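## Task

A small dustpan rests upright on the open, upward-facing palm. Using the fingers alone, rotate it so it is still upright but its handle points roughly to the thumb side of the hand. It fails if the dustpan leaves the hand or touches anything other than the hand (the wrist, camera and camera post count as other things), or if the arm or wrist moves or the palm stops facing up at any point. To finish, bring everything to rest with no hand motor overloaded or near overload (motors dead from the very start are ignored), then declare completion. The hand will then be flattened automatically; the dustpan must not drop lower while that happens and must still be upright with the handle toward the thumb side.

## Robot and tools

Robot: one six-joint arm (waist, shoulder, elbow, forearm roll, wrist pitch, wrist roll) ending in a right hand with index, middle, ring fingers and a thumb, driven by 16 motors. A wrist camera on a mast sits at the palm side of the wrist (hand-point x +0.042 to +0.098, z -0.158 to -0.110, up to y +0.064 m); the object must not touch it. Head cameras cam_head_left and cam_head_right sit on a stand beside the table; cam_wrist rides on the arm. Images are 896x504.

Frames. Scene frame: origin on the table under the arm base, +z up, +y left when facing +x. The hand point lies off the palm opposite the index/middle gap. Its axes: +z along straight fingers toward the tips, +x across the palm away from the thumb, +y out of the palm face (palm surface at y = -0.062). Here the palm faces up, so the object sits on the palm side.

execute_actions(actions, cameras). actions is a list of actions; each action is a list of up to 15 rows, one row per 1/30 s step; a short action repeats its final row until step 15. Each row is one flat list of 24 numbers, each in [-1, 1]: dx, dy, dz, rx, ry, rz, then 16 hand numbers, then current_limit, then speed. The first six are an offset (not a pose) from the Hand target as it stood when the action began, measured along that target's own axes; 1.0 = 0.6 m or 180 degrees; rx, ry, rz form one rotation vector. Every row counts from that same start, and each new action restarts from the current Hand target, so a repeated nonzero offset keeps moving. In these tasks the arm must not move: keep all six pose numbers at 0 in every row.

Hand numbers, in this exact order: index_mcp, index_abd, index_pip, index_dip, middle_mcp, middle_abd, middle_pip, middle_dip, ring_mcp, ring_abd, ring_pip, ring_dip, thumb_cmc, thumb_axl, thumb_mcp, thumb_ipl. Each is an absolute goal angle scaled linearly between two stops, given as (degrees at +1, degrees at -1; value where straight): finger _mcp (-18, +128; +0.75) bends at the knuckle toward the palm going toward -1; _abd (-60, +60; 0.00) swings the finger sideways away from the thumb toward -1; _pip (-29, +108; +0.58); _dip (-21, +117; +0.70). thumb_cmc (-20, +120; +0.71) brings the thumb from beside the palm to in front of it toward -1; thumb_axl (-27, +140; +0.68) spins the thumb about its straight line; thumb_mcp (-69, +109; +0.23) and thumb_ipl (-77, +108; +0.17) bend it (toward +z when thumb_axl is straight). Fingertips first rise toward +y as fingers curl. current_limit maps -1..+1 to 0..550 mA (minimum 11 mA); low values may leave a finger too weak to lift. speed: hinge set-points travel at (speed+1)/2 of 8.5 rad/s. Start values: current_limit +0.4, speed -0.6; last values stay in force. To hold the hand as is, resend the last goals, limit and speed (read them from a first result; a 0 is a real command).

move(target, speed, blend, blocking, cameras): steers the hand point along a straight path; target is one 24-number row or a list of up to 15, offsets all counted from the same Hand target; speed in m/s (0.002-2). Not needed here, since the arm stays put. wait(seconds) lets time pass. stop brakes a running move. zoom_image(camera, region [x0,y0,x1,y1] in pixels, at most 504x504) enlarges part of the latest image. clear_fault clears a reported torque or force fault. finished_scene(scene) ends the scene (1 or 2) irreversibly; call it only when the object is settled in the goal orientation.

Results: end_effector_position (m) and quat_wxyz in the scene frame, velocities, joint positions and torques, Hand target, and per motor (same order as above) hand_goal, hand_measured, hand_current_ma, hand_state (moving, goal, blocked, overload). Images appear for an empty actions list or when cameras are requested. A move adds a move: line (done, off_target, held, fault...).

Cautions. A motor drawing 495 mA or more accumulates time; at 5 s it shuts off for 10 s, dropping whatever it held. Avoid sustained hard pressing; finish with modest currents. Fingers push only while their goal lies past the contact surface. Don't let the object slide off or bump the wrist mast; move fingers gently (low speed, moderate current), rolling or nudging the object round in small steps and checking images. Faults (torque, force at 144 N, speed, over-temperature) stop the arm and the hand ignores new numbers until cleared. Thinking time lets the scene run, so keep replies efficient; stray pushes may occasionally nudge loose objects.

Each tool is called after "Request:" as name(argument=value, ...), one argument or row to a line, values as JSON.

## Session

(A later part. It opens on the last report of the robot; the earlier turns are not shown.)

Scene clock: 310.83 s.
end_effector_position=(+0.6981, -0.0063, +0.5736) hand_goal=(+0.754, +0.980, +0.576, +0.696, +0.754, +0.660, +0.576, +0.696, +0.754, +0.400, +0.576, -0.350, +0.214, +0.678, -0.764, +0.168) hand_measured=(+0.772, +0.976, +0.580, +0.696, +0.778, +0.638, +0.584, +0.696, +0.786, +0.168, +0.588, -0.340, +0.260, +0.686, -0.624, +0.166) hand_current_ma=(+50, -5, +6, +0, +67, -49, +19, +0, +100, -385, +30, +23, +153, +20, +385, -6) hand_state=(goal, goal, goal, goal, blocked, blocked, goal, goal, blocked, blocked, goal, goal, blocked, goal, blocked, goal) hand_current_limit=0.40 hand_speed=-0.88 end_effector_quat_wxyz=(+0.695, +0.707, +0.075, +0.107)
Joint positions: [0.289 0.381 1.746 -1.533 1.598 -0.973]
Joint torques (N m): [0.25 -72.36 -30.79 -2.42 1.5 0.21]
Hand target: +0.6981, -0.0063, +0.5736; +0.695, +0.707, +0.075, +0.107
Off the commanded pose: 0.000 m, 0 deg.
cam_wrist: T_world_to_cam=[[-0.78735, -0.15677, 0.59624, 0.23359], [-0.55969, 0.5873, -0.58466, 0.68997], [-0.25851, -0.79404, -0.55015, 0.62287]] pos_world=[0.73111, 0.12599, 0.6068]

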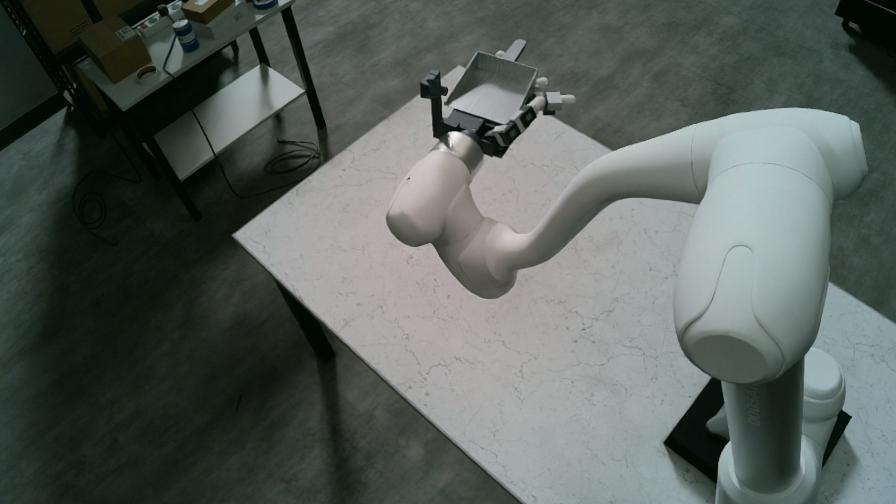

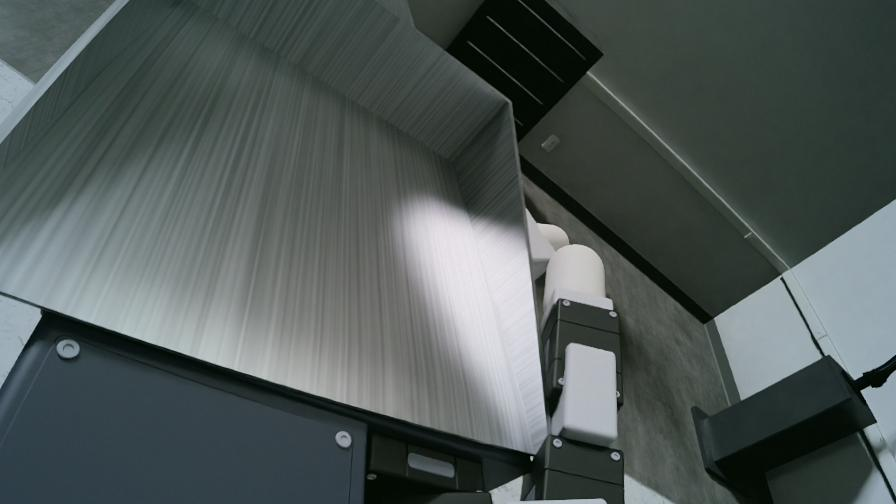

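Request:
execute_actions(
  actions=[
    [[0,0,0,0,0,0,0.754,0.98,0.576,0.696,0.754,0.66,0.576,0.696,0.754,0.18,0.576,-0.4,0.45,0.677,-0.281,0.168,0.4,-0.85]],
    [[0,0,0,0,0,0,0.754,0.98,0.576,0.696,0.754,0.66,0.576,0.696,0.754,0.4,0.576,-0.4,0.571,0.677,-0.281,0.168,0.4,-0.88]],
    [[0,0,0,0,0,0,0.754,0.98,0.576,0.696,0.754,0.66,0.576,0.696,0.754,0.6,0.576,-0.4,0.571,0.677,-0.281,0.168,0.4,-0.88]],
    [[0,0,0,0,0,0,0.754,0.98,0.576,0.696,0.754,0.66,0.576,0.696,0.754,0.6,0.576,-0.4,0.571,0.677,-0.281,0.168,0.4,-0.88]],
  ],
  cameras=["cam_head_left"],
)

Request:
zoom_image(
  camera="cam_head_left",
  region=[420, 20, 580, 140],
)

Scene clock: 346.00 s.
end_effector_position=(+0.6981, -0.0063, +0.5736) hand_goal=(+0.754, +0.980, +0.576, +0.696, +0.754, +0.660, +0.576, +0.696, +0.754, +0.600, +0.576, -0.400, +0.572, +0.678, -0.280, +0.168) hand_measured=(+0.772, +0.978, +0.580, +0.696, +0.776, +0.638, +0.584, +0.696, +0.786, +0.354, +0.588, -0.396, +0.584, +0.678, -0.270, +0.166) hand_current_ma=(+50, -2, +6, +0, +67, -49, +19, +0, +103, -385, +28, +9, +29, +2, +30, -4) hand_state=(goal, goal, goal, goal, blocked, blocked, goal, goal, blocked, blocked, goal, goal, goal, goal, goal, goal) hand_current_limit=0.40 hand_speed=-0.88 end_effector_quat_wxyz=(+0.695, +0.707, +0.075, +0.107)
Joint positions: [0.289 0.381 1.746 -1.533 1.598 -0.973]
Joint torques (N m): [-0.19 -72.77 -30.77 -2.46 1.5 0.17]
Hand target: +0.6981, -0.0063, +0.5736; +0.695, +0.707, +0.075, +0.107
Off the commanded pose: 0.000 m, 0 deg.

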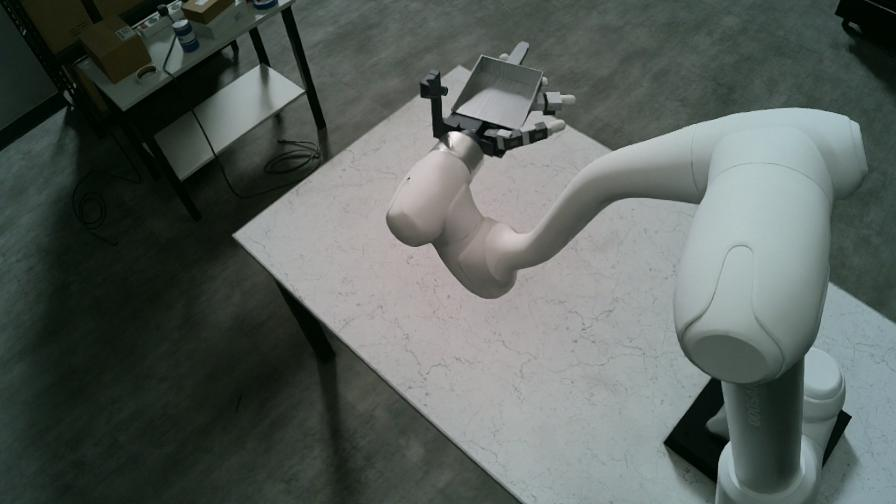

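Scaled by 3.150 from the camera's image (finer frame: 1280x720).

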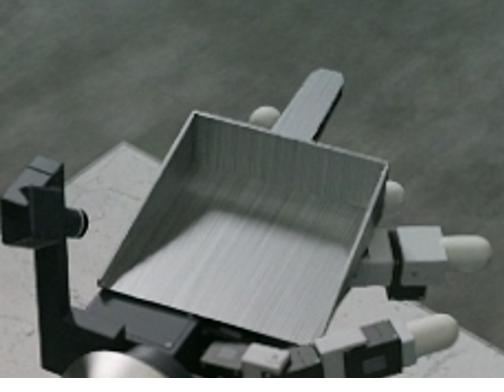

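Request:
execute_actions(
  actions=[
    [[0,0,0,0,0,0,0.754,0.98,0.576,0.696,0.754,0.66,0.576,0.696,0.754,0.3,0.576,0.696,0.571,0.677,0.225,0.168,0.4,-0.7]],
    [[0,0,0,0,0,0,0.754,0.98,0.576,0.696,0.754,0.66,0.576,0.696,0.754,0.3,0.576,0.696,0.571,0.677,0.225,0.168,0.4,-0.7]],
    [[0,0,0,0,0,0,0.754,0.98,0.576,0.696,0.754,0.66,0.576,0.696,0.754,0.3,0.576,0.696,-0.571,-0.437,0.225,0.168,0.4,-0.65]],
    [[0,0,0,0,0,0,0.754,0.98,0.576,0.696,0.754,0.66,0.576,0.696,0.754,0.3,0.576,0.696,-0.571,-0.437,0.225,0.168,0.4,-0.65]],
    [[0,0,0,0,0,0,0.754,0.98,0.576,0.696,0.754,0.66,0.576,0.696,0.754,0.3,0.576,0.696,-0.571,-0.437,0.225,0.168,0.4,-0.65]],
  ],
  cameras=["cam_head_left", "cam_wrist"],
)

Request:
zoom_image(
  camera="cam_head_left",
  region=[420, 20, 580, 140],
)

Scene clock: 404.33 s.
end_effector_position=(+0.6981, -0.0063, +0.5736) hand_goal=(+0.754, +0.980, +0.576, +0.696, +0.754, +0.660, +0.576, +0.696, +0.754, +0.300, +0.576, +0.696, -0.570, -0.436, +0.226, +0.168) hand_measured=(+0.772, +0.978, +0.580, +0.696, +0.776, +0.638, +0.584, +0.696, +0.780, +0.302, +0.584, +0.694, -0.566, -0.434, +0.226, +0.166) hand_current_ma=(+50, -2, +6, +0, +67, -49, +19, +0, +74, +2, +15, -4, +6, +4, +0, -3) hand_state=(goal, goal, goal, goal, blocked, blocked, goal, goal, blocked, goal, goal, goal, goal, goal, goal, goal) hand_current_limit=0.40 hand_speed=-0.65 end_effector_quat_wxyz=(+0.695, +0.707, +0.075, +0.107)
Joint positions: [0.289 0.381 1.746 -1.533 1.598 -0.973]
Joint torques (N m): [0.16 -72.56 -30.93 -2.39 1.47 0.21]
Hand target: +0.6981, -0.0063, +0.5736; +0.695, +0.707, +0.075, +0.107
Off the commanded pose: 0.000 m, 0 deg.
cam_wrist: T_world_to_cam=[[-0.78735, -0.15677, 0.59624, 0.23359], [-0.55969, 0.5873, -0.58466, 0.68997], [-0.25851, -0.79404, -0.55015, 0.62287]] pos_world=[0.73111, 0.12599, 0.6068]

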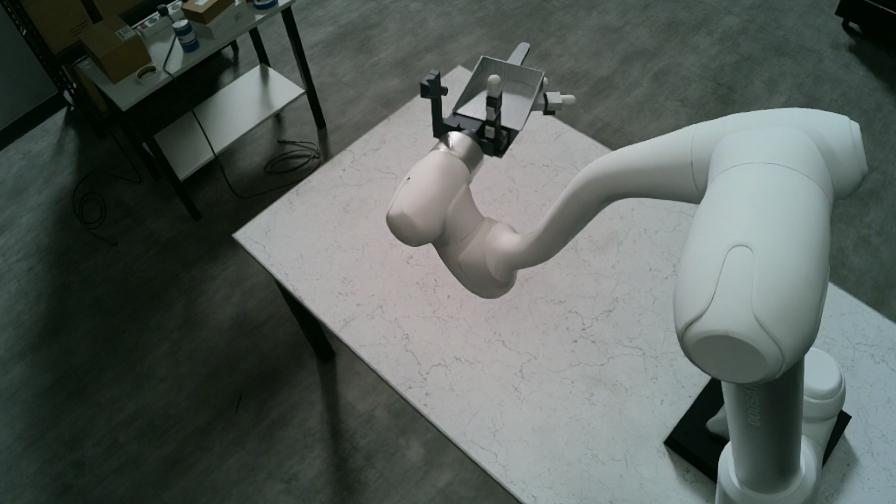

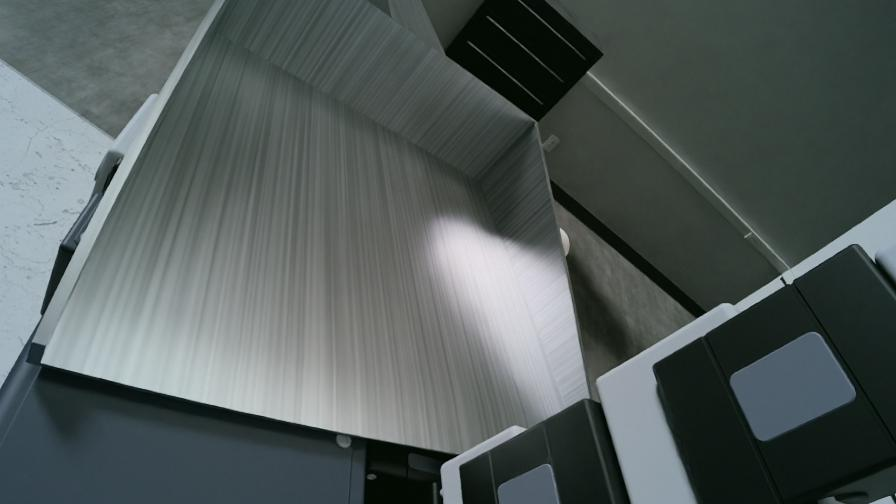

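Scaled by 3.150 from the camera's image (finer frame: 1280x720).

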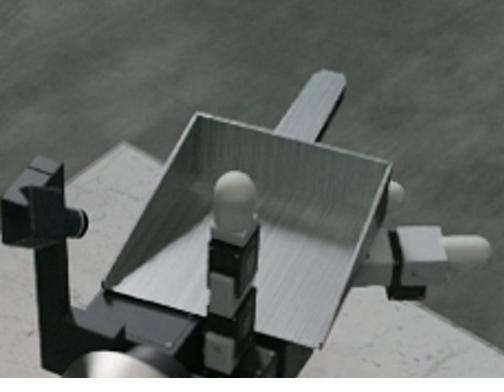

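Request:
execute_actions(
  actions=[
    [[0,0,0,0,0,0,0.754,0.98,0.576,0.696,0.754,0.66,0.576,0.696,0.754,0.3,0.576,0.696,-0.571,-0.401,-0.25,-0.5,0.4,-0.75]],
    [[0,0,0,0,0,0,0.754,0.98,0.576,0.696,0.754,0.66,0.576,0.696,0.754,0.3,0.576,0.696,-0.571,-0.401,-0.25,-0.5,0.4,-0.75]],
    [[0,0,0,0,0,0,0.754,0.98,0.576,0.696,0.754,0.66,0.576,0.696,0.754,0.3,0.576,0.696,-0.571,-0.401,-0.36,-0.69,0.4,-0.85]],
    [[0,0,0,0,0,0,0.754,0.98,0.576,0.696,0.754,0.66,0.576,0.696,0.754,0.3,0.576,0.696,-0.571,-0.401,-0.36,-0.69,0.4,-0.85]],
  ],
  cameras=["cam_head_left", "cam_wrist"],
)

Request:
zoom_image(
  camera="cam_head_left",
  region=[420, 20, 580, 140],
)

Scene clock: 418.93 s.
end_effector_position=(+0.6981, -0.0063, +0.5736) hand_goal=(+0.754, +0.980, +0.576, +0.696, +0.754, +0.660, +0.576, +0.696, +0.754, +0.300, +0.576, +0.696, -0.570, -0.400, -0.360, -0.690) hand_measured=(+0.772, +0.978, +0.580, +0.696, +0.776, +0.638, +0.584, +0.696, +0.780, +0.302, +0.584, +0.694, -0.572, -0.402, -0.362, -0.688) hand_current_ma=(+50, -2, +6, +0, +67, -49, +19, +0, +74, +2, +15, -4, -2, -4, -2, +2) hand_state=(goal, goal, goal, goal, blocked, blocked, goal, goal, blocked, goal, goal, goal, goal, goal, goal, goal) hand_current_limit=0.40 hand_speed=-0.85 end_effector_quat_wxyz=(+0.695, +0.707, +0.075, +0.107)
Joint positions: [0.289 0.381 1.746 -1.533 1.598 -0.973]
Joint torques (N m): [0.12 -72.74 -30.91 -2.4 1.48 0.26]
Hand target: +0.6981, -0.0063, +0.5736; +0.695, +0.707, +0.075, +0.107
Off the commanded pose: 0.000 m, 0 deg.
cam_wrist: T_world_to_cam=[[-0.78735, -0.15677, 0.59624, 0.23359], [-0.55969, 0.5873, -0.58466, 0.68997], [-0.25851, -0.79404, -0.55015, 0.62287]] pos_world=[0.73111, 0.12599, 0.6068]

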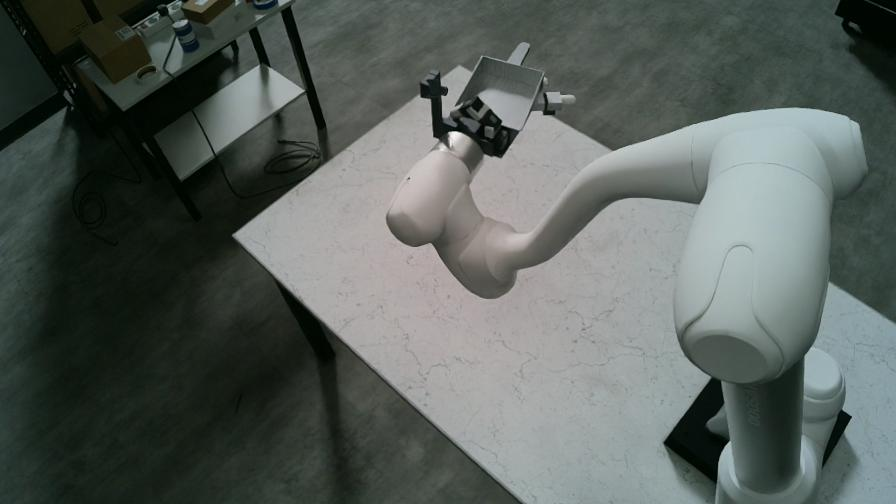

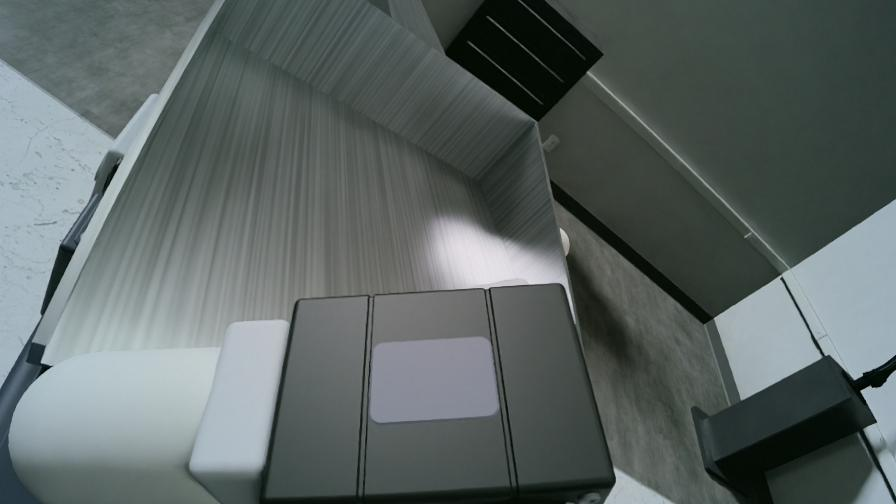

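Scaled by 3.150 from the camera's image (finer frame: 1280x720).

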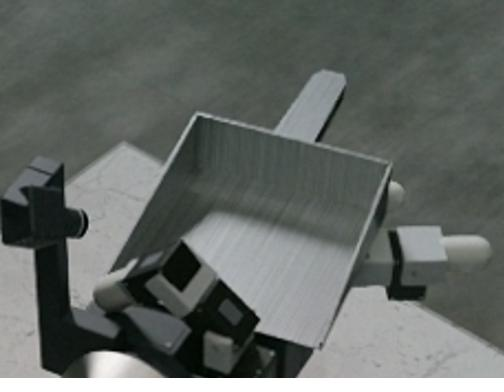

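Request:
execute_actions(
  actions=[
    [[0,0,0,0,0,0,0.754,0.98,0.576,0.696,0.754,0.66,0.576,0.696,0.754,0.3,0.576,0.696,-0.571,-0.401,-0.365,-0.708,0.4,-0.9]],
    [[0,0,0,0,0,0,0.754,0.98,0.576,0.696,0.754,0.66,0.576,0.696,0.754,0.3,0.576,0.696,-0.571,-0.222,-0.365,-0.708,0.4,-0.88]],
    [[0,0,0,0,0,0,0.754,0.98,0.576,0.696,0.754,0.66,0.576,0.696,0.754,0.3,0.576,0.696,-0.571,-0.19,-0.365,-0.708,0.4,-0.9]],
  ],
  cameras=["cam_head_left", "cam_wrist"],
)

Request:
zoom_image(
  camera="cam_head_left",
  region=[420, 20, 580, 140],
)

Scene clock: 428.80 s.
end_effector_position=(+0.6981, -0.0063, +0.5736) hand_goal=(+0.754, +0.980, +0.576, +0.696, +0.754, +0.660, +0.576, +0.696, +0.754, +0.300, +0.576, +0.696, -0.570, -0.190, -0.364, -0.708) hand_measured=(+0.772, +0.978, +0.580, +0.696, +0.776, +0.638, +0.584, +0.696, +0.778, +0.302, +0.584, +0.694, -0.572, -0.198, -0.366, -0.706) hand_current_ma=(+50, -2, +6, +0, +67, -49, +19, +0, +74, +2, +15, -4, -2, -21, -2, +2) hand_state=(goal, goal, goal, goal, blocked, blocked, goal, goal, blocked, goal, goal, goal, goal, goal, goal, goal) hand_current_limit=0.40 hand_speed=-0.90 end_effector_quat_wxyz=(+0.695, +0.707, +0.075, +0.107)
Joint positions: [0.289 0.381 1.746 -1.533 1.598 -0.973]
Joint torques (N m): [0.13 -72.65 -30.75 -2.43 1.47 0.24]
Hand target: +0.6981, -0.0063, +0.5736; +0.695, +0.707, +0.075, +0.107
Off the commanded pose: 0.000 m, 0 deg.
cam_wrist: T_world_to_cam=[[-0.78735, -0.15677, 0.59624, 0.23359], [-0.55969, 0.5873, -0.58466, 0.68997], [-0.25851, -0.79404, -0.55015, 0.62287]] pos_world=[0.73111, 0.12599, 0.6068]

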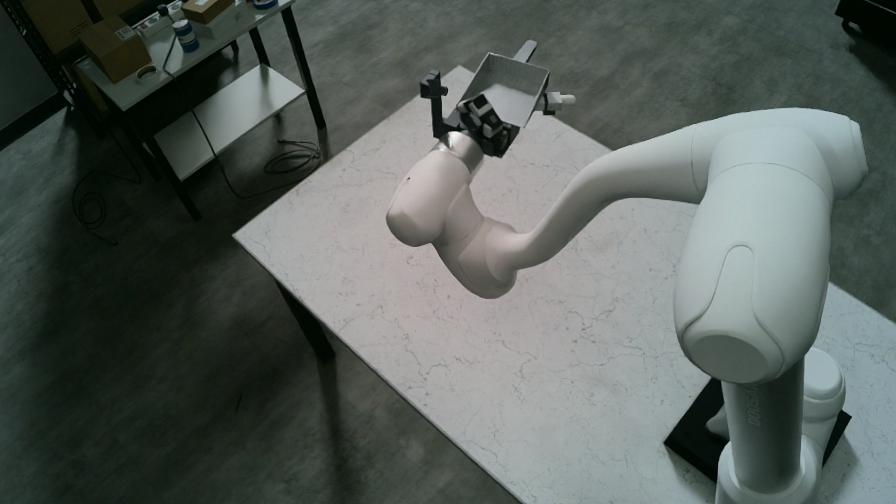

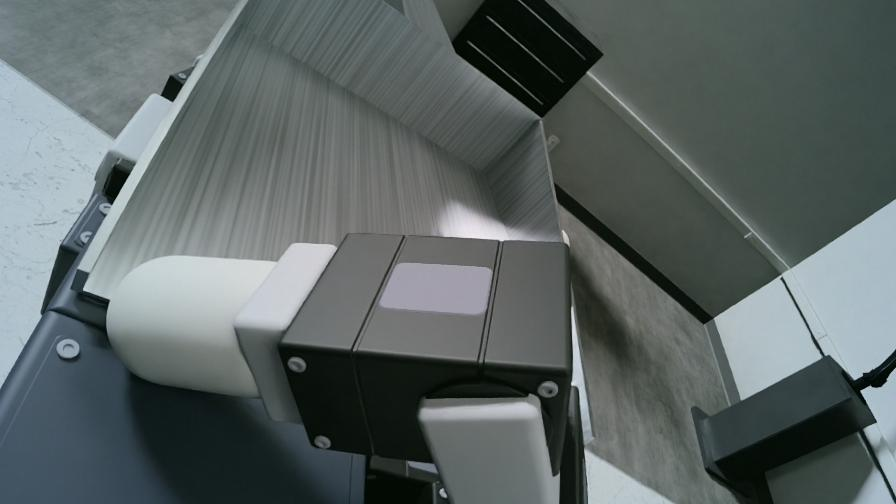

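Scaled by 3.150 from the camera's image (finer frame: 1280x720).

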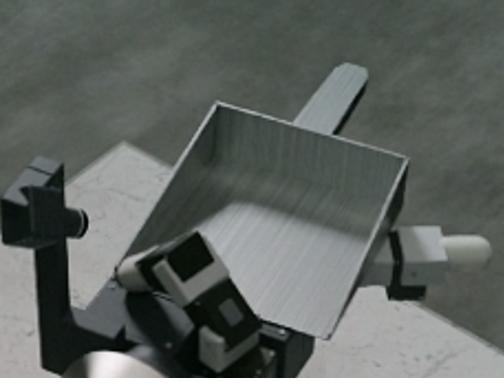

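Request:
execute_actions(
  actions=[
    [[0,0,0,0,0,0,0.754,0.98,0.576,0.696,0.754,0.66,0.576,0.696,0.754,0.3,0.576,0.696,-0.571,-0.066,-0.46,-0.537,0.4,-0.9]],
    [[0,0,0,0,0,0,0.754,0.98,0.576,0.696,0.754,0.66,0.576,0.696,0.754,0.3,0.576,0.696,-0.571,-0.066,-0.46,-0.537,0.4,-0.9]],
  ],
  cameras=["cam_head_left", "cam_wrist"],
)

Request:
zoom_image(
  camera="cam_head_left",
  region=[420, 20, 580, 140],
)

Scene clock: 441.47 s.
end_effector_position=(+0.6981, -0.0063, +0.5736) hand_goal=(+0.754, +0.980, +0.576, +0.696, +0.754, +0.660, +0.576, +0.696, +0.754, +0.300, +0.576, +0.696, -0.570, -0.066, -0.460, -0.536) hand_measured=(+0.772, +0.978, +0.580, +0.696, +0.776, +0.638, +0.586, +0.698, +0.778, +0.302, +0.584, +0.694, -0.566, -0.074, -0.458, -0.538) hand_current_ma=(+50, -2, +6, +0, +67, -49, +20, +4, +73, +2, +15, -4, +8, -22, +4, -3) hand_state=(goal, goal, goal, goal, blocked, blocked, goal, goal, blocked, goal, goal, goal, goal, goal, goal, goal) hand_current_limit=0.40 hand_speed=-0.90 end_effector_quat_wxyz=(+0.695, +0.707, +0.075, +0.107)
Joint positions: [0.289 0.381 1.746 -1.533 1.598 -0.973]
Joint torques (N m): [0.31 -72.59 -30.8 -2.44 1.48 0.22]
Hand target: +0.6981, -0.0063, +0.5736; +0.695, +0.707, +0.075, +0.107
Off the commanded pose: 0.000 m, 0 deg.
cam_wrist: T_world_to_cam=[[-0.78735, -0.15677, 0.59624, 0.23359], [-0.55969, 0.5873, -0.58466, 0.68997], [-0.25851, -0.79404, -0.55015, 0.62287]] pos_world=[0.73111, 0.12599, 0.6068]

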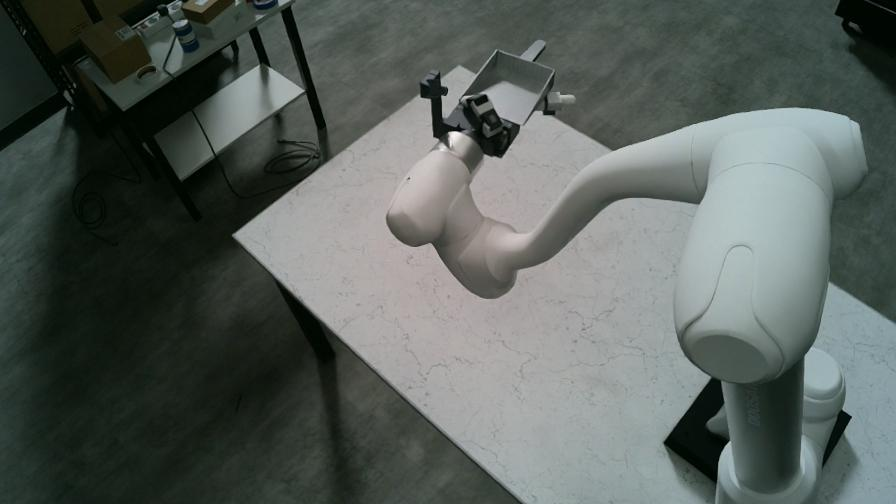

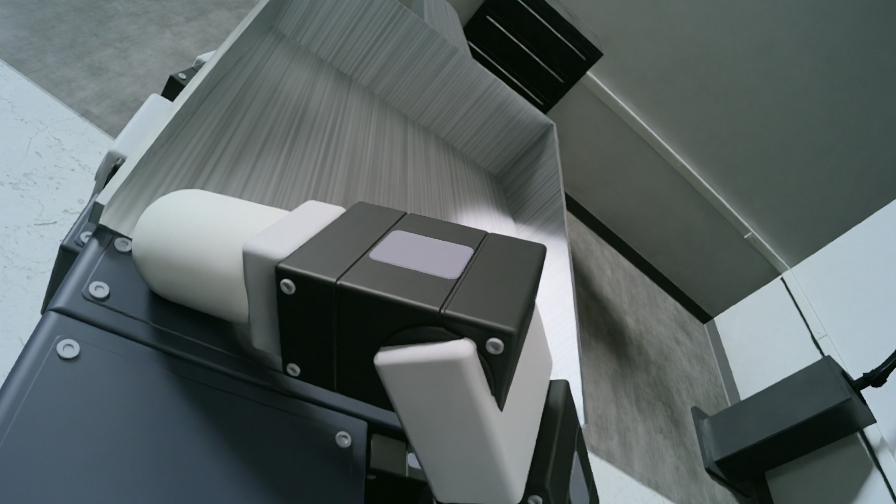

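Scaled by 3.150 from the camera's image (finer frame: 1280x720).

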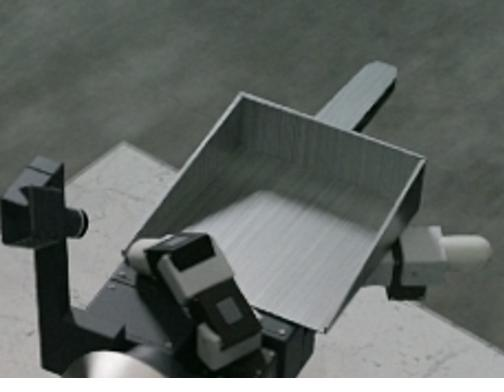

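Request:
execute_actions(
  actions=[
    [[0,0,0,0,0,0,0.754,0.98,0.576,0.696,0.754,0.66,0.576,0.696,0.754,0.3,0.576,0.696,-0.571,-0.066,0.225,0.168,0.4,-0.65]],
    [[0,0,0,0,0,0,0.754,0.98,0.576,0.696,0.754,0.66,0.576,0.696,0.754,0.3,0.576,0.696,-0.571,0.3,0.225,0.168,0.4,-0.65]],
    [[0,0,0,0,0,0,0.754,0.98,0.576,0.696,0.754,0.66,0.576,0.696,0.754,0.3,0.576,0.696,0.43,0.677,0.225,0.168,0.4,-0.65]],
    [[0,0,0,0,0,0,0.754,0.98,0.576,0.696,0.754,0.66,0.576,0.696,0.754,0.3,0.576,0.696,0.43,0.677,0.225,0.168,0.4,-0.65]],
    [[0,0,0,0,0,0,0.754,0.98,0.576,0.696,0.754,0.66,0.576,0.696,0.754,0.3,0.576,0.696,0.43,0.677,-0.337,0.168,0.4,-0.8]],
    [[0,0,0,0,0,0,0.754,0.98,0.576,0.696,0.754,0.66,0.576,0.696,0.754,0.3,0.576,0.696,0.43,0.677,-0.337,0.168,0.4,-0.8]],
  ],
  cameras=["cam_head_left", "cam_wrist"],
)

Request:
zoom_image(
  camera="cam_head_left",
  region=[420, 20, 580, 140],
)

Scene clock: 472.20 s.
end_effector_position=(+0.6981, -0.0063, +0.5736) hand_goal=(+0.754, +0.980, +0.576, +0.696, +0.754, +0.660, +0.576, +0.696, +0.754, +0.300, +0.576, +0.696, +0.430, +0.678, -0.336, +0.168) hand_measured=(+0.772, +0.978, +0.580, +0.696, +0.776, +0.638, +0.586, +0.698, +0.778, +0.302, +0.584, +0.694, +0.438, +0.680, -0.336, +0.166) hand_current_ma=(+50, -2, +6, +0, +67, -49, +20, +4, +73, +2, +15, -4, +17, +2, +2, -4) hand_state=(goal, goal, goal, goal, blocked, blocked, goal, goal, blocked, goal, goal, goal, goal, goal, goal, goal) hand_current_limit=0.40 hand_speed=-0.80 end_effector_quat_wxyz=(+0.695, +0.707, +0.075, +0.107)
Joint positions: [0.289 0.381 1.746 -1.533 1.598 -0.973]
Joint torques (N m): [0.21 -72.37 -30.97 -2.44 1.52 0.18]
Hand target: +0.6981, -0.0063, +0.5736; +0.695, +0.707, +0.075, +0.107
Off the commanded pose: 0.000 m, 0 deg.
cam_wrist: T_world_to_cam=[[-0.78735, -0.15677, 0.59624, 0.23359], [-0.55969, 0.5873, -0.58466, 0.68997], [-0.25851, -0.79404, -0.55015, 0.62287]] pos_world=[0.73111, 0.12599, 0.6068]

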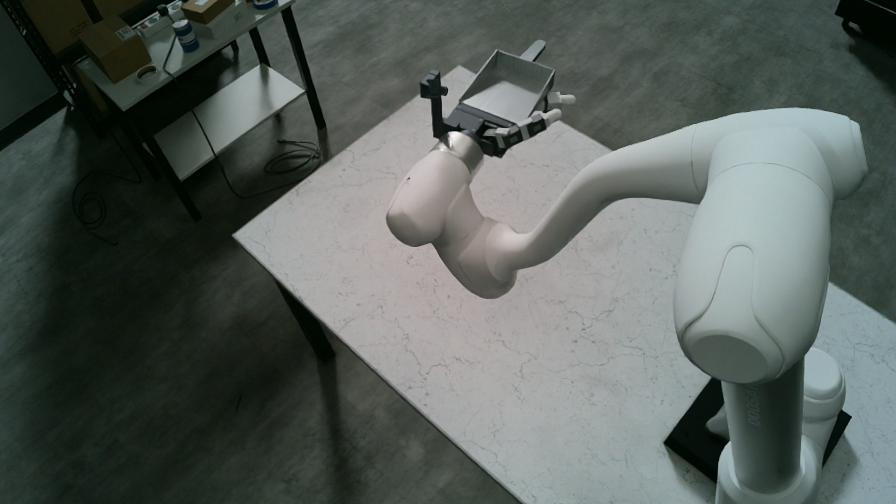

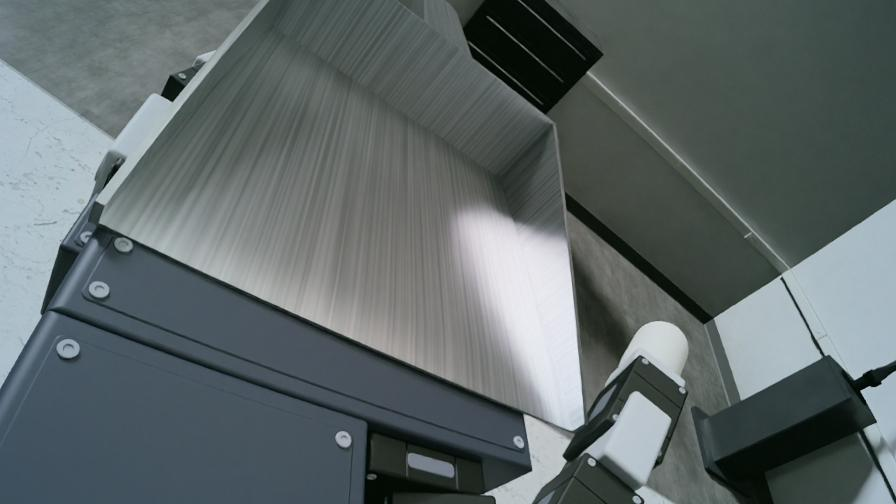

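Scaled by 3.150 from the camera's image (finer frame: 1280x720).

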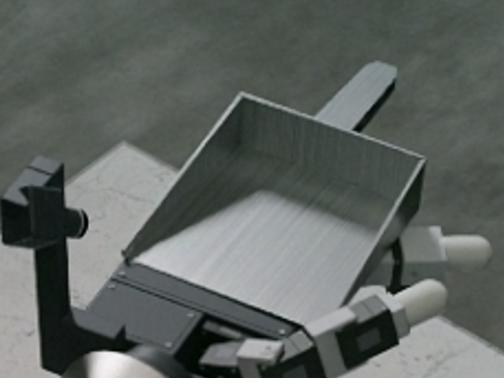

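Request:
execute_actions(
  actions=[
    [[0,0,0,0,0,0,0.754,0.98,0.576,0.696,0.754,0.66,0.576,0.696,0.754,0.3,0.576,0.696,0.40,0.677,-0.5,0.168,0.4,-0.88]],
    [[0,0,0,0,0,0,0.754,0.98,0.576,0.696,0.754,0.66,0.576,0.696,0.754,0.3,0.576,0.696,0.34,0.677,-0.66,0.168,0.4,-0.88]],
    [[0,0,0,0,0,0,0.754,0.98,0.576,0.696,0.754,0.66,0.576,0.696,0.754,0.3,0.576,0.696,0.34,0.677,-0.66,0.168,0.4,-0.88]],
  ],
  cameras=["cam_head_left", "cam_wrist"],
)

Request:
zoom_image(
  camera="cam_head_left",
  region=[420, 20, 580, 140],
)

Scene clock: 486.67 s.
end_effector_position=(+0.6981, -0.0063, +0.5736) hand_goal=(+0.754, +0.980, +0.576, +0.696, +0.754, +0.660, +0.576, +0.696, +0.754, +0.300, +0.576, +0.696, +0.340, +0.678, -0.660, +0.168) hand_measured=(+0.772, +0.978, +0.580, +0.696, +0.776, +0.638, +0.586, +0.698, +0.778, +0.302, +0.584, +0.698, +0.354, +0.680, -0.620, +0.166) hand_current_ma=(+50, -2, +6, +0, +67, -49, +21, +4, +73, +2, +16, +2, +34, +4, +166, -4) hand_state=(goal, goal, goal, goal, blocked, blocked, goal, goal, blocked, goal, goal, goal, goal, goal, blocked, goal) hand_current_limit=0.40 hand_speed=-0.88 end_effector_quat_wxyz=(+0.695, +0.707, +0.075, +0.107)
Joint positions: [0.289 0.381 1.746 -1.533 1.598 -0.973]
Joint torques (N m): [0.05 -72.71 -30.99 -2.46 1.5 0.17]
Hand target: +0.6981, -0.0063, +0.5736; +0.695, +0.707, +0.075, +0.107
Off the commanded pose: 0.000 m, 0 deg.
cam_wrist: T_world_to_cam=[[-0.78735, -0.15677, 0.59624, 0.23359], [-0.55969, 0.5873, -0.58466, 0.68997], [-0.25851, -0.79404, -0.55015, 0.62287]] pos_world=[0.73111, 0.12599, 0.6068]

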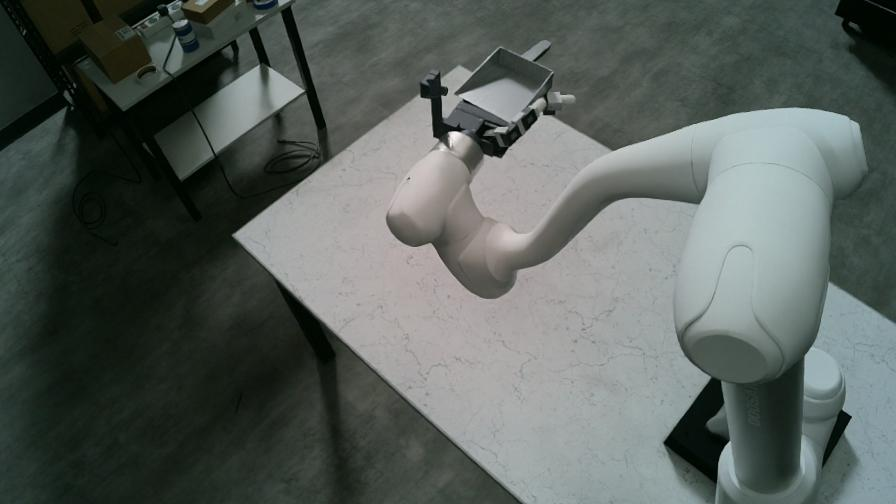

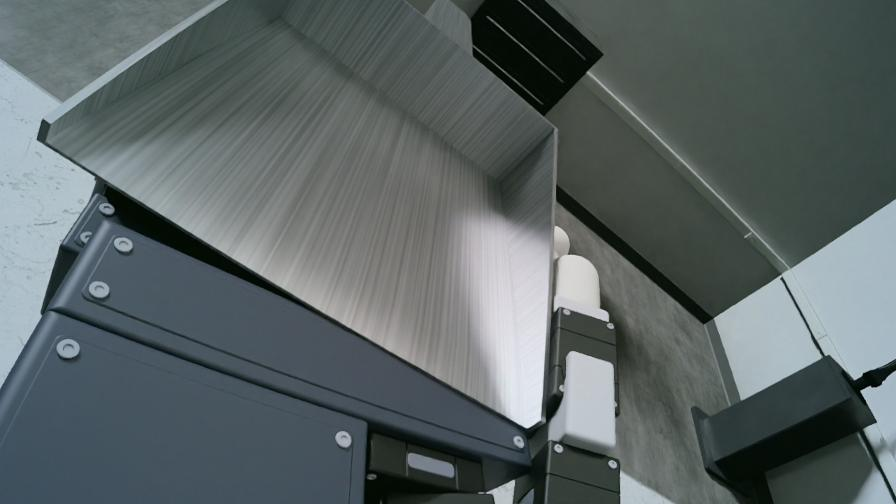

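Scaled by 3.150 from the camera's image (finer frame: 1280x720).

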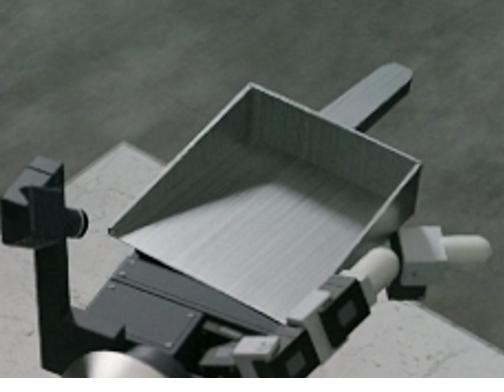

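Request:
execute_actions(
  actions=[
    [[0,0,0,0,0,0,0.754,0.98,0.576,0.696,0.754,0.66,0.576,0.696,0.754,0.3,0.576,0.696,0.34,0.677,-0.64,0.6,0.4,-0.8]],
    [[0,0,0,0,0,0,0.754,0.98,0.576,0.696,0.754,0.66,0.576,0.696,0.754,0.3,0.576,0.696,0.3,0.677,-0.75,0.65,0.4,-0.87]],
    [[0,0,0,0,0,0,0.754,0.98,0.576,0.696,0.754,0.66,0.576,0.696,0.754,0.3,0.576,0.696,0.257,0.677,-0.87,0.65,0.4,-0.87]],
    [[0,0,0,0,0,0,0.754,0.98,0.576,0.696,0.754,0.66,0.576,0.696,0.754,0.3,0.576,0.696,0.257,0.677,-0.87,0.65,0.4,-0.87]],
  ],
  cameras=["cam_head_left", "cam_wrist"],
)

Request:
zoom_image(
  camera="cam_head_left",
  region=[420, 20, 580, 140],
)

Scene clock: 511.57 s.
end_effector_position=(+0.6981, -0.0063, +0.5736) hand_goal=(+0.754, +0.980, +0.576, +0.696, +0.754, +0.660, +0.576, +0.696, +0.754, +0.300, +0.576, +0.696, +0.258, +0.678, -0.870, +0.650) hand_measured=(+0.772, +0.978, +0.580, +0.696, +0.776, +0.638, +0.586, +0.698, +0.778, +0.300, +0.584, +0.698, +0.306, +0.694, -0.634, +0.648) hand_current_ma=(+50, -2, +6, +0, +67, -49, +21, +4, +73, +1, +18, +2, +157, +49, +385, -6) hand_state=(goal, goal, goal, goal, blocked, blocked, goal, goal, blocked, goal, goal, goal, blocked, goal, blocked, goal) hand_current_limit=0.40 hand_speed=-0.87 end_effector_quat_wxyz=(+0.695, +0.707, +0.075, +0.107)
Joint positions: [0.289 0.381 1.746 -1.533 1.598 -0.973]
Joint torques (N m): [0.14 -72.3 -30.78 -2.44 1.53 0.21]
Hand target: +0.6981, -0.0063, +0.5736; +0.695, +0.707, +0.075, +0.107
Off the commanded pose: 0.000 m, 0 deg.
cam_wrist: T_world_to_cam=[[-0.78735, -0.15677, 0.59624, 0.23359], [-0.55969, 0.5873, -0.58466, 0.68997], [-0.25851, -0.79404, -0.55015, 0.62287]] pos_world=[0.73111, 0.12599, 0.6068]

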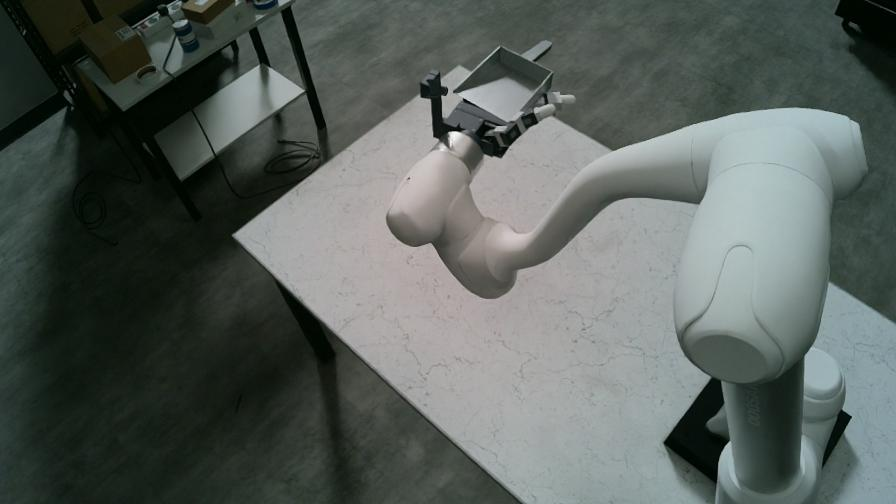

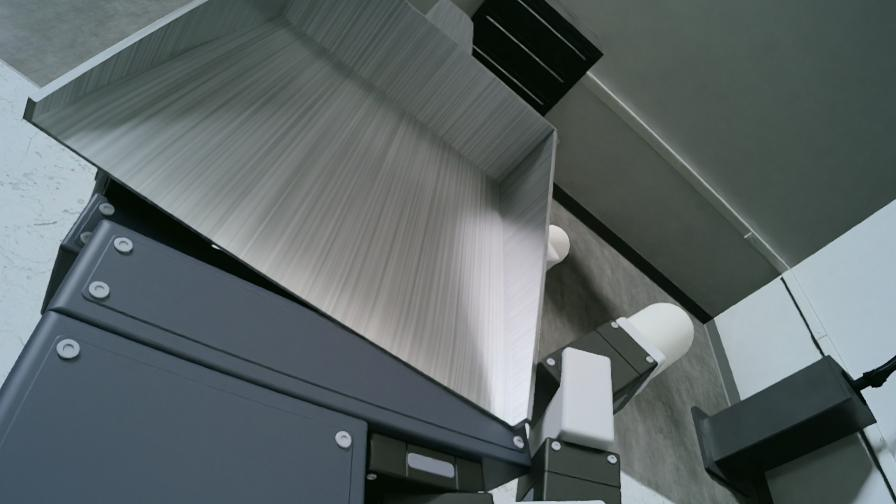

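Scaled by 3.150 from the camera's image (finer frame: 1280x720).

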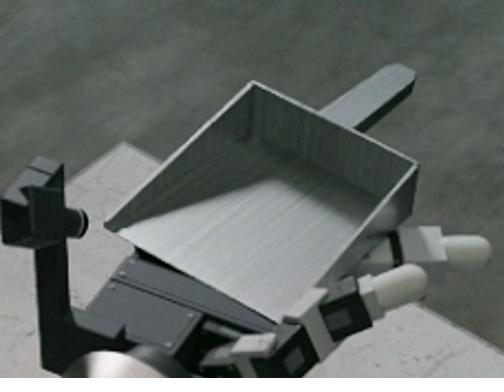

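Request:
execute_actions(
  actions=[
    [[0,0,0,0,0,0,0.754,0.98,0.576,0.696,0.754,0.66,0.576,0.696,0.754,0.3,0.576,0.696,0.34,0.677,0.0,0.168,0.4,-0.6]],
    [[0,0,0,0,0,0,0.754,0.98,0.576,0.696,0.754,0.66,0.576,0.696,0.754,0.3,0.576,0.696,0.34,0.677,0.225,0.168,0.4,-0.6]],
    [[0,0,0,0,0,0,0.754,0.98,0.576,0.696,0.754,0.66,0.576,0.696,0.754,0.3,0.576,0.696,-0.571,0.796,0.225,0.168,0.4,-0.6]],
    [[0,0,0,0,0,0,0.754,0.98,0.576,0.696,0.754,0.66,0.576,0.696,0.754,0.3,0.576,0.696,-0.571,0.796,0.225,0.168,0.4,-0.6]],
    [[0,0,0,0,0,0,0.754,0.98,0.576,0.696,0.754,0.66,0.576,0.696,0.754,0.3,0.576,0.696,-0.571,0.796,-0.25,-0.68,0.4,-0.7]],
    [[0,0,0,0,0,0,0.754,0.98,0.576,0.696,0.754,0.66,0.576,0.696,0.754,0.3,0.576,0.696,-0.571,0.796,-0.25,-0.68,0.4,-0.7]],
  ],
  cameras=["cam_head_left", "cam_wrist"],
)

Request:
zoom_image(
  camera="cam_head_left",
  region=[420, 20, 580, 140],
)

Scene clock: 551.63 s.
end_effector_position=(+0.6981, -0.0063, +0.5736) hand_goal=(+0.754, +0.980, +0.576, +0.696, +0.754, +0.660, +0.576, +0.696, +0.754, +0.300, +0.576, +0.696, -0.570, +0.796, -0.250, -0.680) hand_measured=(+0.772, +0.978, +0.580, +0.696, +0.776, +0.638, +0.586, +0.698, +0.778, +0.300, +0.584, +0.698, -0.566, +0.794, -0.252, -0.680) hand_current_ma=(+50, -2, +6, +0, +67, -49, +21, +4, +73, +1, +18, +2, +6, -4, -3, +2) hand_state=(goal, goal, goal, goal, blocked, blocked, goal, goal, blocked, goal, goal, goal, goal, goal, goal, goal) hand_current_limit=0.40 hand_speed=-0.70 end_effector_quat_wxyz=(+0.695, +0.707, +0.075, +0.107)
Joint positions: [0.289 0.381 1.746 -1.533 1.598 -0.973]
Joint torques (N m): [0.13 -72.68 -30.66 -2.47 1.45 0.22]
Hand target: +0.6981, -0.0063, +0.5736; +0.695, +0.707, +0.075, +0.107
Off the commanded pose: 0.000 m, 0 deg.
cam_wrist: T_world_to_cam=[[-0.78735, -0.15677, 0.59624, 0.23359], [-0.55969, 0.5873, -0.58466, 0.68997], [-0.25851, -0.79404, -0.55015, 0.62287]] pos_world=[0.73111, 0.12599, 0.6068]

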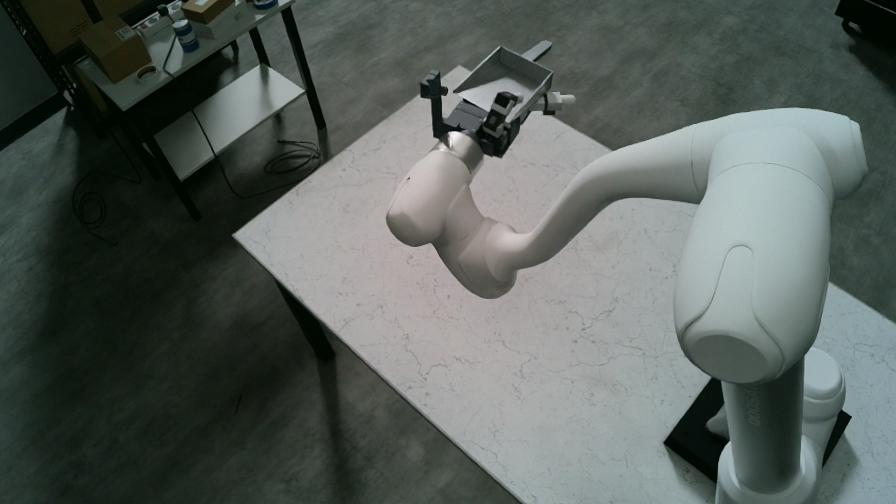

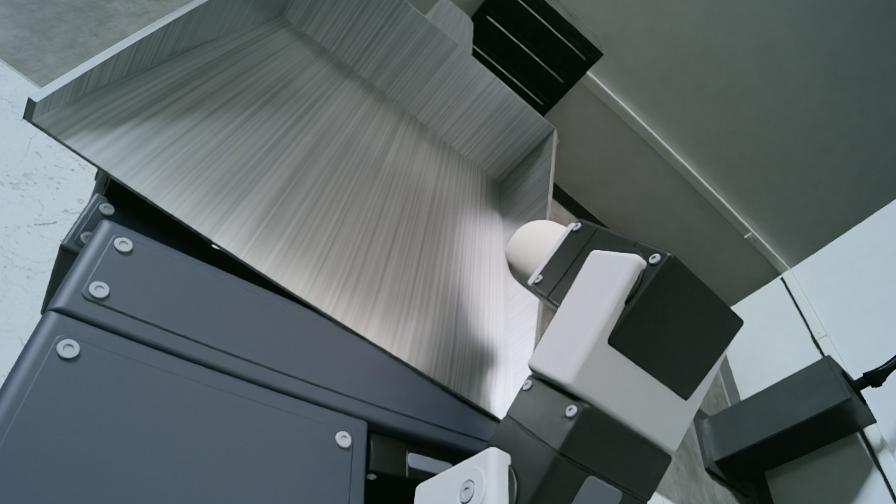

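Scaled by 3.150 from the camera's image (finer frame: 1280x720).

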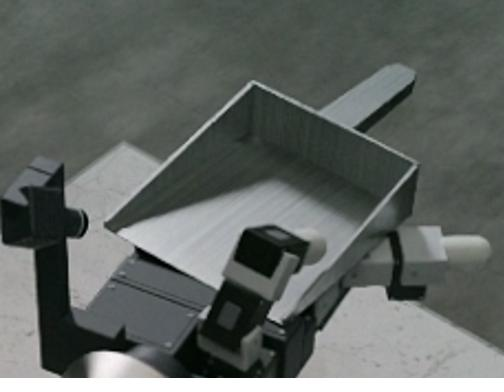

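Request:
execute_actions(
  actions=[
    [[0,0,0,0,0,0,0.754,0.98,0.576,0.696,0.754,0.66,0.576,0.696,0.754,0.3,0.576,0.696,-0.571,0.7,-0.25,-0.68,0.4,-0.85]],
    [[0,0,0,0,0,0,0.754,0.98,0.576,0.696,0.754,0.66,0.576,0.696,0.754,0.3,0.576,0.696,-0.571,0.7,-0.315,-0.784,0.4,-0.9]],
    [[0,0,0,0,0,0,0.754,0.98,0.576,0.696,0.754,0.66,0.576,0.696,0.754,0.3,0.576,0.696,-0.571,0.7,-0.315,-0.784,0.4,-0.9]],
    [[0,0,0,0,0,0,0.754,0.98,0.576,0.696,0.754,0.66,0.576,0.696,0.754,0.3,0.576,0.696,-0.571,0.5,-0.315,-0.784,0.4,-0.9]],
  ],
  cameras=["cam_head_left", "cam_wrist"],
)

Request:
zoom_image(
  camera="cam_head_left",
  region=[420, 20, 580, 140],
)

Scene clock: 562.03 s.
end_effector_position=(+0.6981, -0.0063, +0.5736) hand_goal=(+0.754, +0.980, +0.576, +0.696, +0.754, +0.660, +0.576, +0.696, +0.754, +0.300, +0.576, +0.696, -0.570, +0.500, -0.314, -0.784) hand_measured=(+0.772, +0.978, +0.580, +0.696, +0.776, +0.638, +0.586, +0.698, +0.778, +0.300, +0.584, +0.698, -0.568, +0.502, -0.316, -0.782) hand_current_ma=(+50, -2, +6, +0, +67, -49, +21, +4, +73, +1, +18, +2, +4, +5, -2, +2) hand_state=(goal, goal, goal, goal, blocked, blocked, goal, goal, blocked, goal, goal, goal, goal, goal, goal, goal) hand_current_limit=0.40 hand_speed=-0.90 end_effector_quat_wxyz=(+0.695, +0.707, +0.075, +0.107)
Joint positions: [0.289 0.381 1.746 -1.533 1.598 -0.973]
Joint torques (N m): [-0.01 -72.78 -30.74 -2.49 1.49 0.24]
Hand target: +0.6981, -0.0063, +0.5736; +0.695, +0.707, +0.075, +0.107
Off the commanded pose: 0.000 m, 0 deg.
cam_wrist: T_world_to_cam=[[-0.78735, -0.15677, 0.59624, 0.23359], [-0.55969, 0.5873, -0.58466, 0.68997], [-0.25851, -0.79404, -0.55015, 0.62287]] pos_world=[0.73111, 0.12599, 0.6068]

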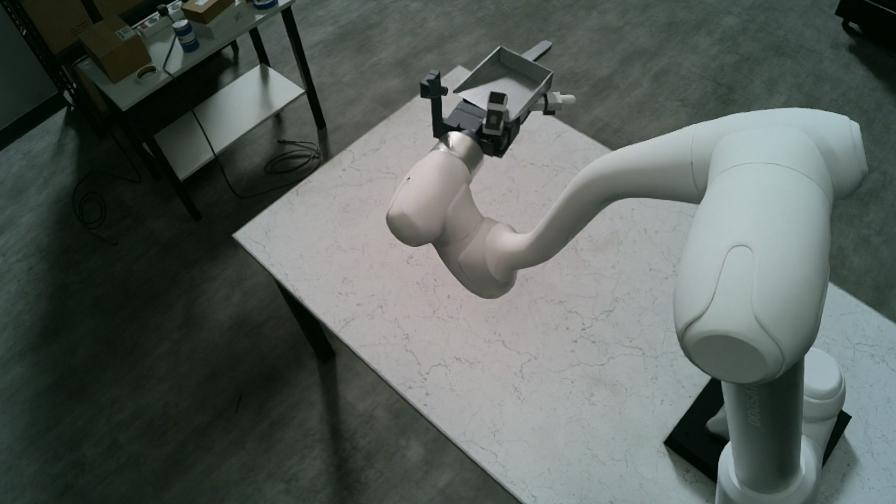

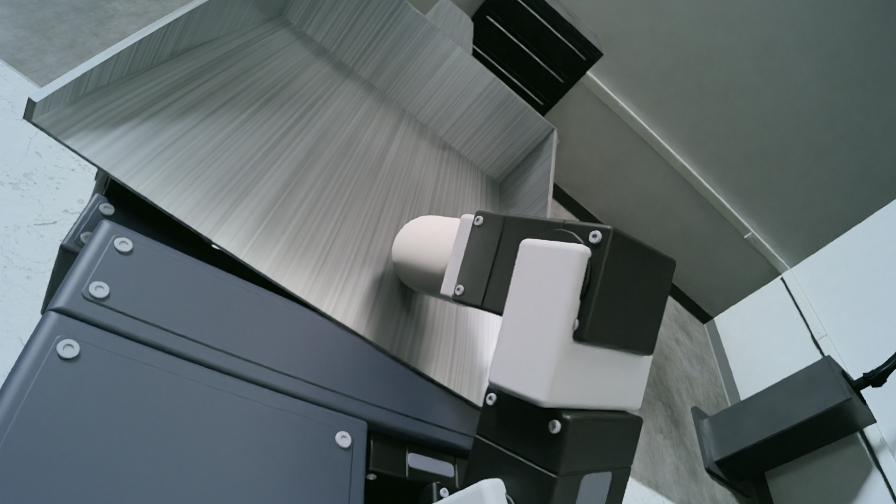

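Scaled by 3.150 from the camera's image (finer frame: 1280x720).

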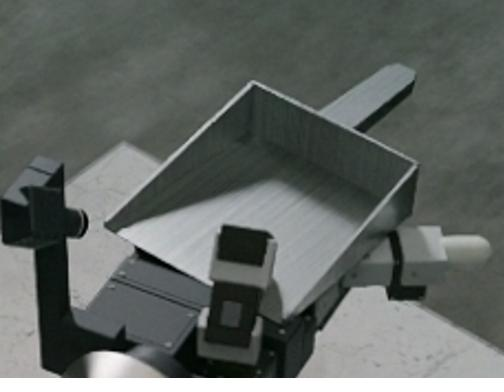

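Request:
execute_actions(
  actions=[
    [[0,0,0,0,0,0,0.754,0.98,0.576,0.696,0.754,0.66,0.576,0.696,0.754,0.3,0.576,0.696,-0.571,0.7,-0.315,-0.784,0.4,-0.8]],
    [[0,0,0,0,0,0,0.754,0.98,0.576,0.696,0.754,0.66,0.576,0.696,0.754,0.3,0.576,0.696,-0.571,0.7,-0.36,-0.82,0.4,-0.9]],
    [[0,0,0,0,0,0,0.754,0.98,0.576,0.696,0.754,0.66,0.576,0.696,0.754,0.3,0.576,0.696,-0.571,0.7,-0.36,-0.82,0.4,-0.9]],
  ],
  cameras=[],
)

Scene clock: 568.13 s.
end_effector_position=(+0.6981, -0.0063, +0.5736) hand_goal=(+0.754, +0.980, +0.576, +0.696, +0.754, +0.660, +0.576, +0.696, +0.754, +0.300, +0.576, +0.696, -0.570, +0.700, -0.360, -0.820) hand_measured=(+0.772, +0.978, +0.580, +0.696, +0.776, +0.638, +0.586, +0.698, +0.778, +0.300, +0.584, +0.698, -0.568, +0.698, -0.324, -0.794) hand_current_ma=(+50, -2, +6, +0, +67, -49, +21, +4, +73, +1, +18, +2, +4, -4, +149, +102) hand_state=(goal, goal, goal, goal, blocked, blocked, goal, goal, blocked, goal, goal, goal, goal, goal, blocked, blocked) hand_current_limit=0.40 hand_speed=-0.90 end_effector_quat_wxyz=(+0.695, +0.707, +0.075, +0.107)
Joint positions: [0.289 0.381 1.746 -1.533 1.598 -0.973]
Joint torques (N m): [0.39 -72.24 -30.8 -2.44 1.48 0.23]
Hand target: +0.6981, -0.0063, +0.5736; +0.695, +0.707, +0.075, +0.107
Off the commanded pose: 0.000 m, 0 deg.


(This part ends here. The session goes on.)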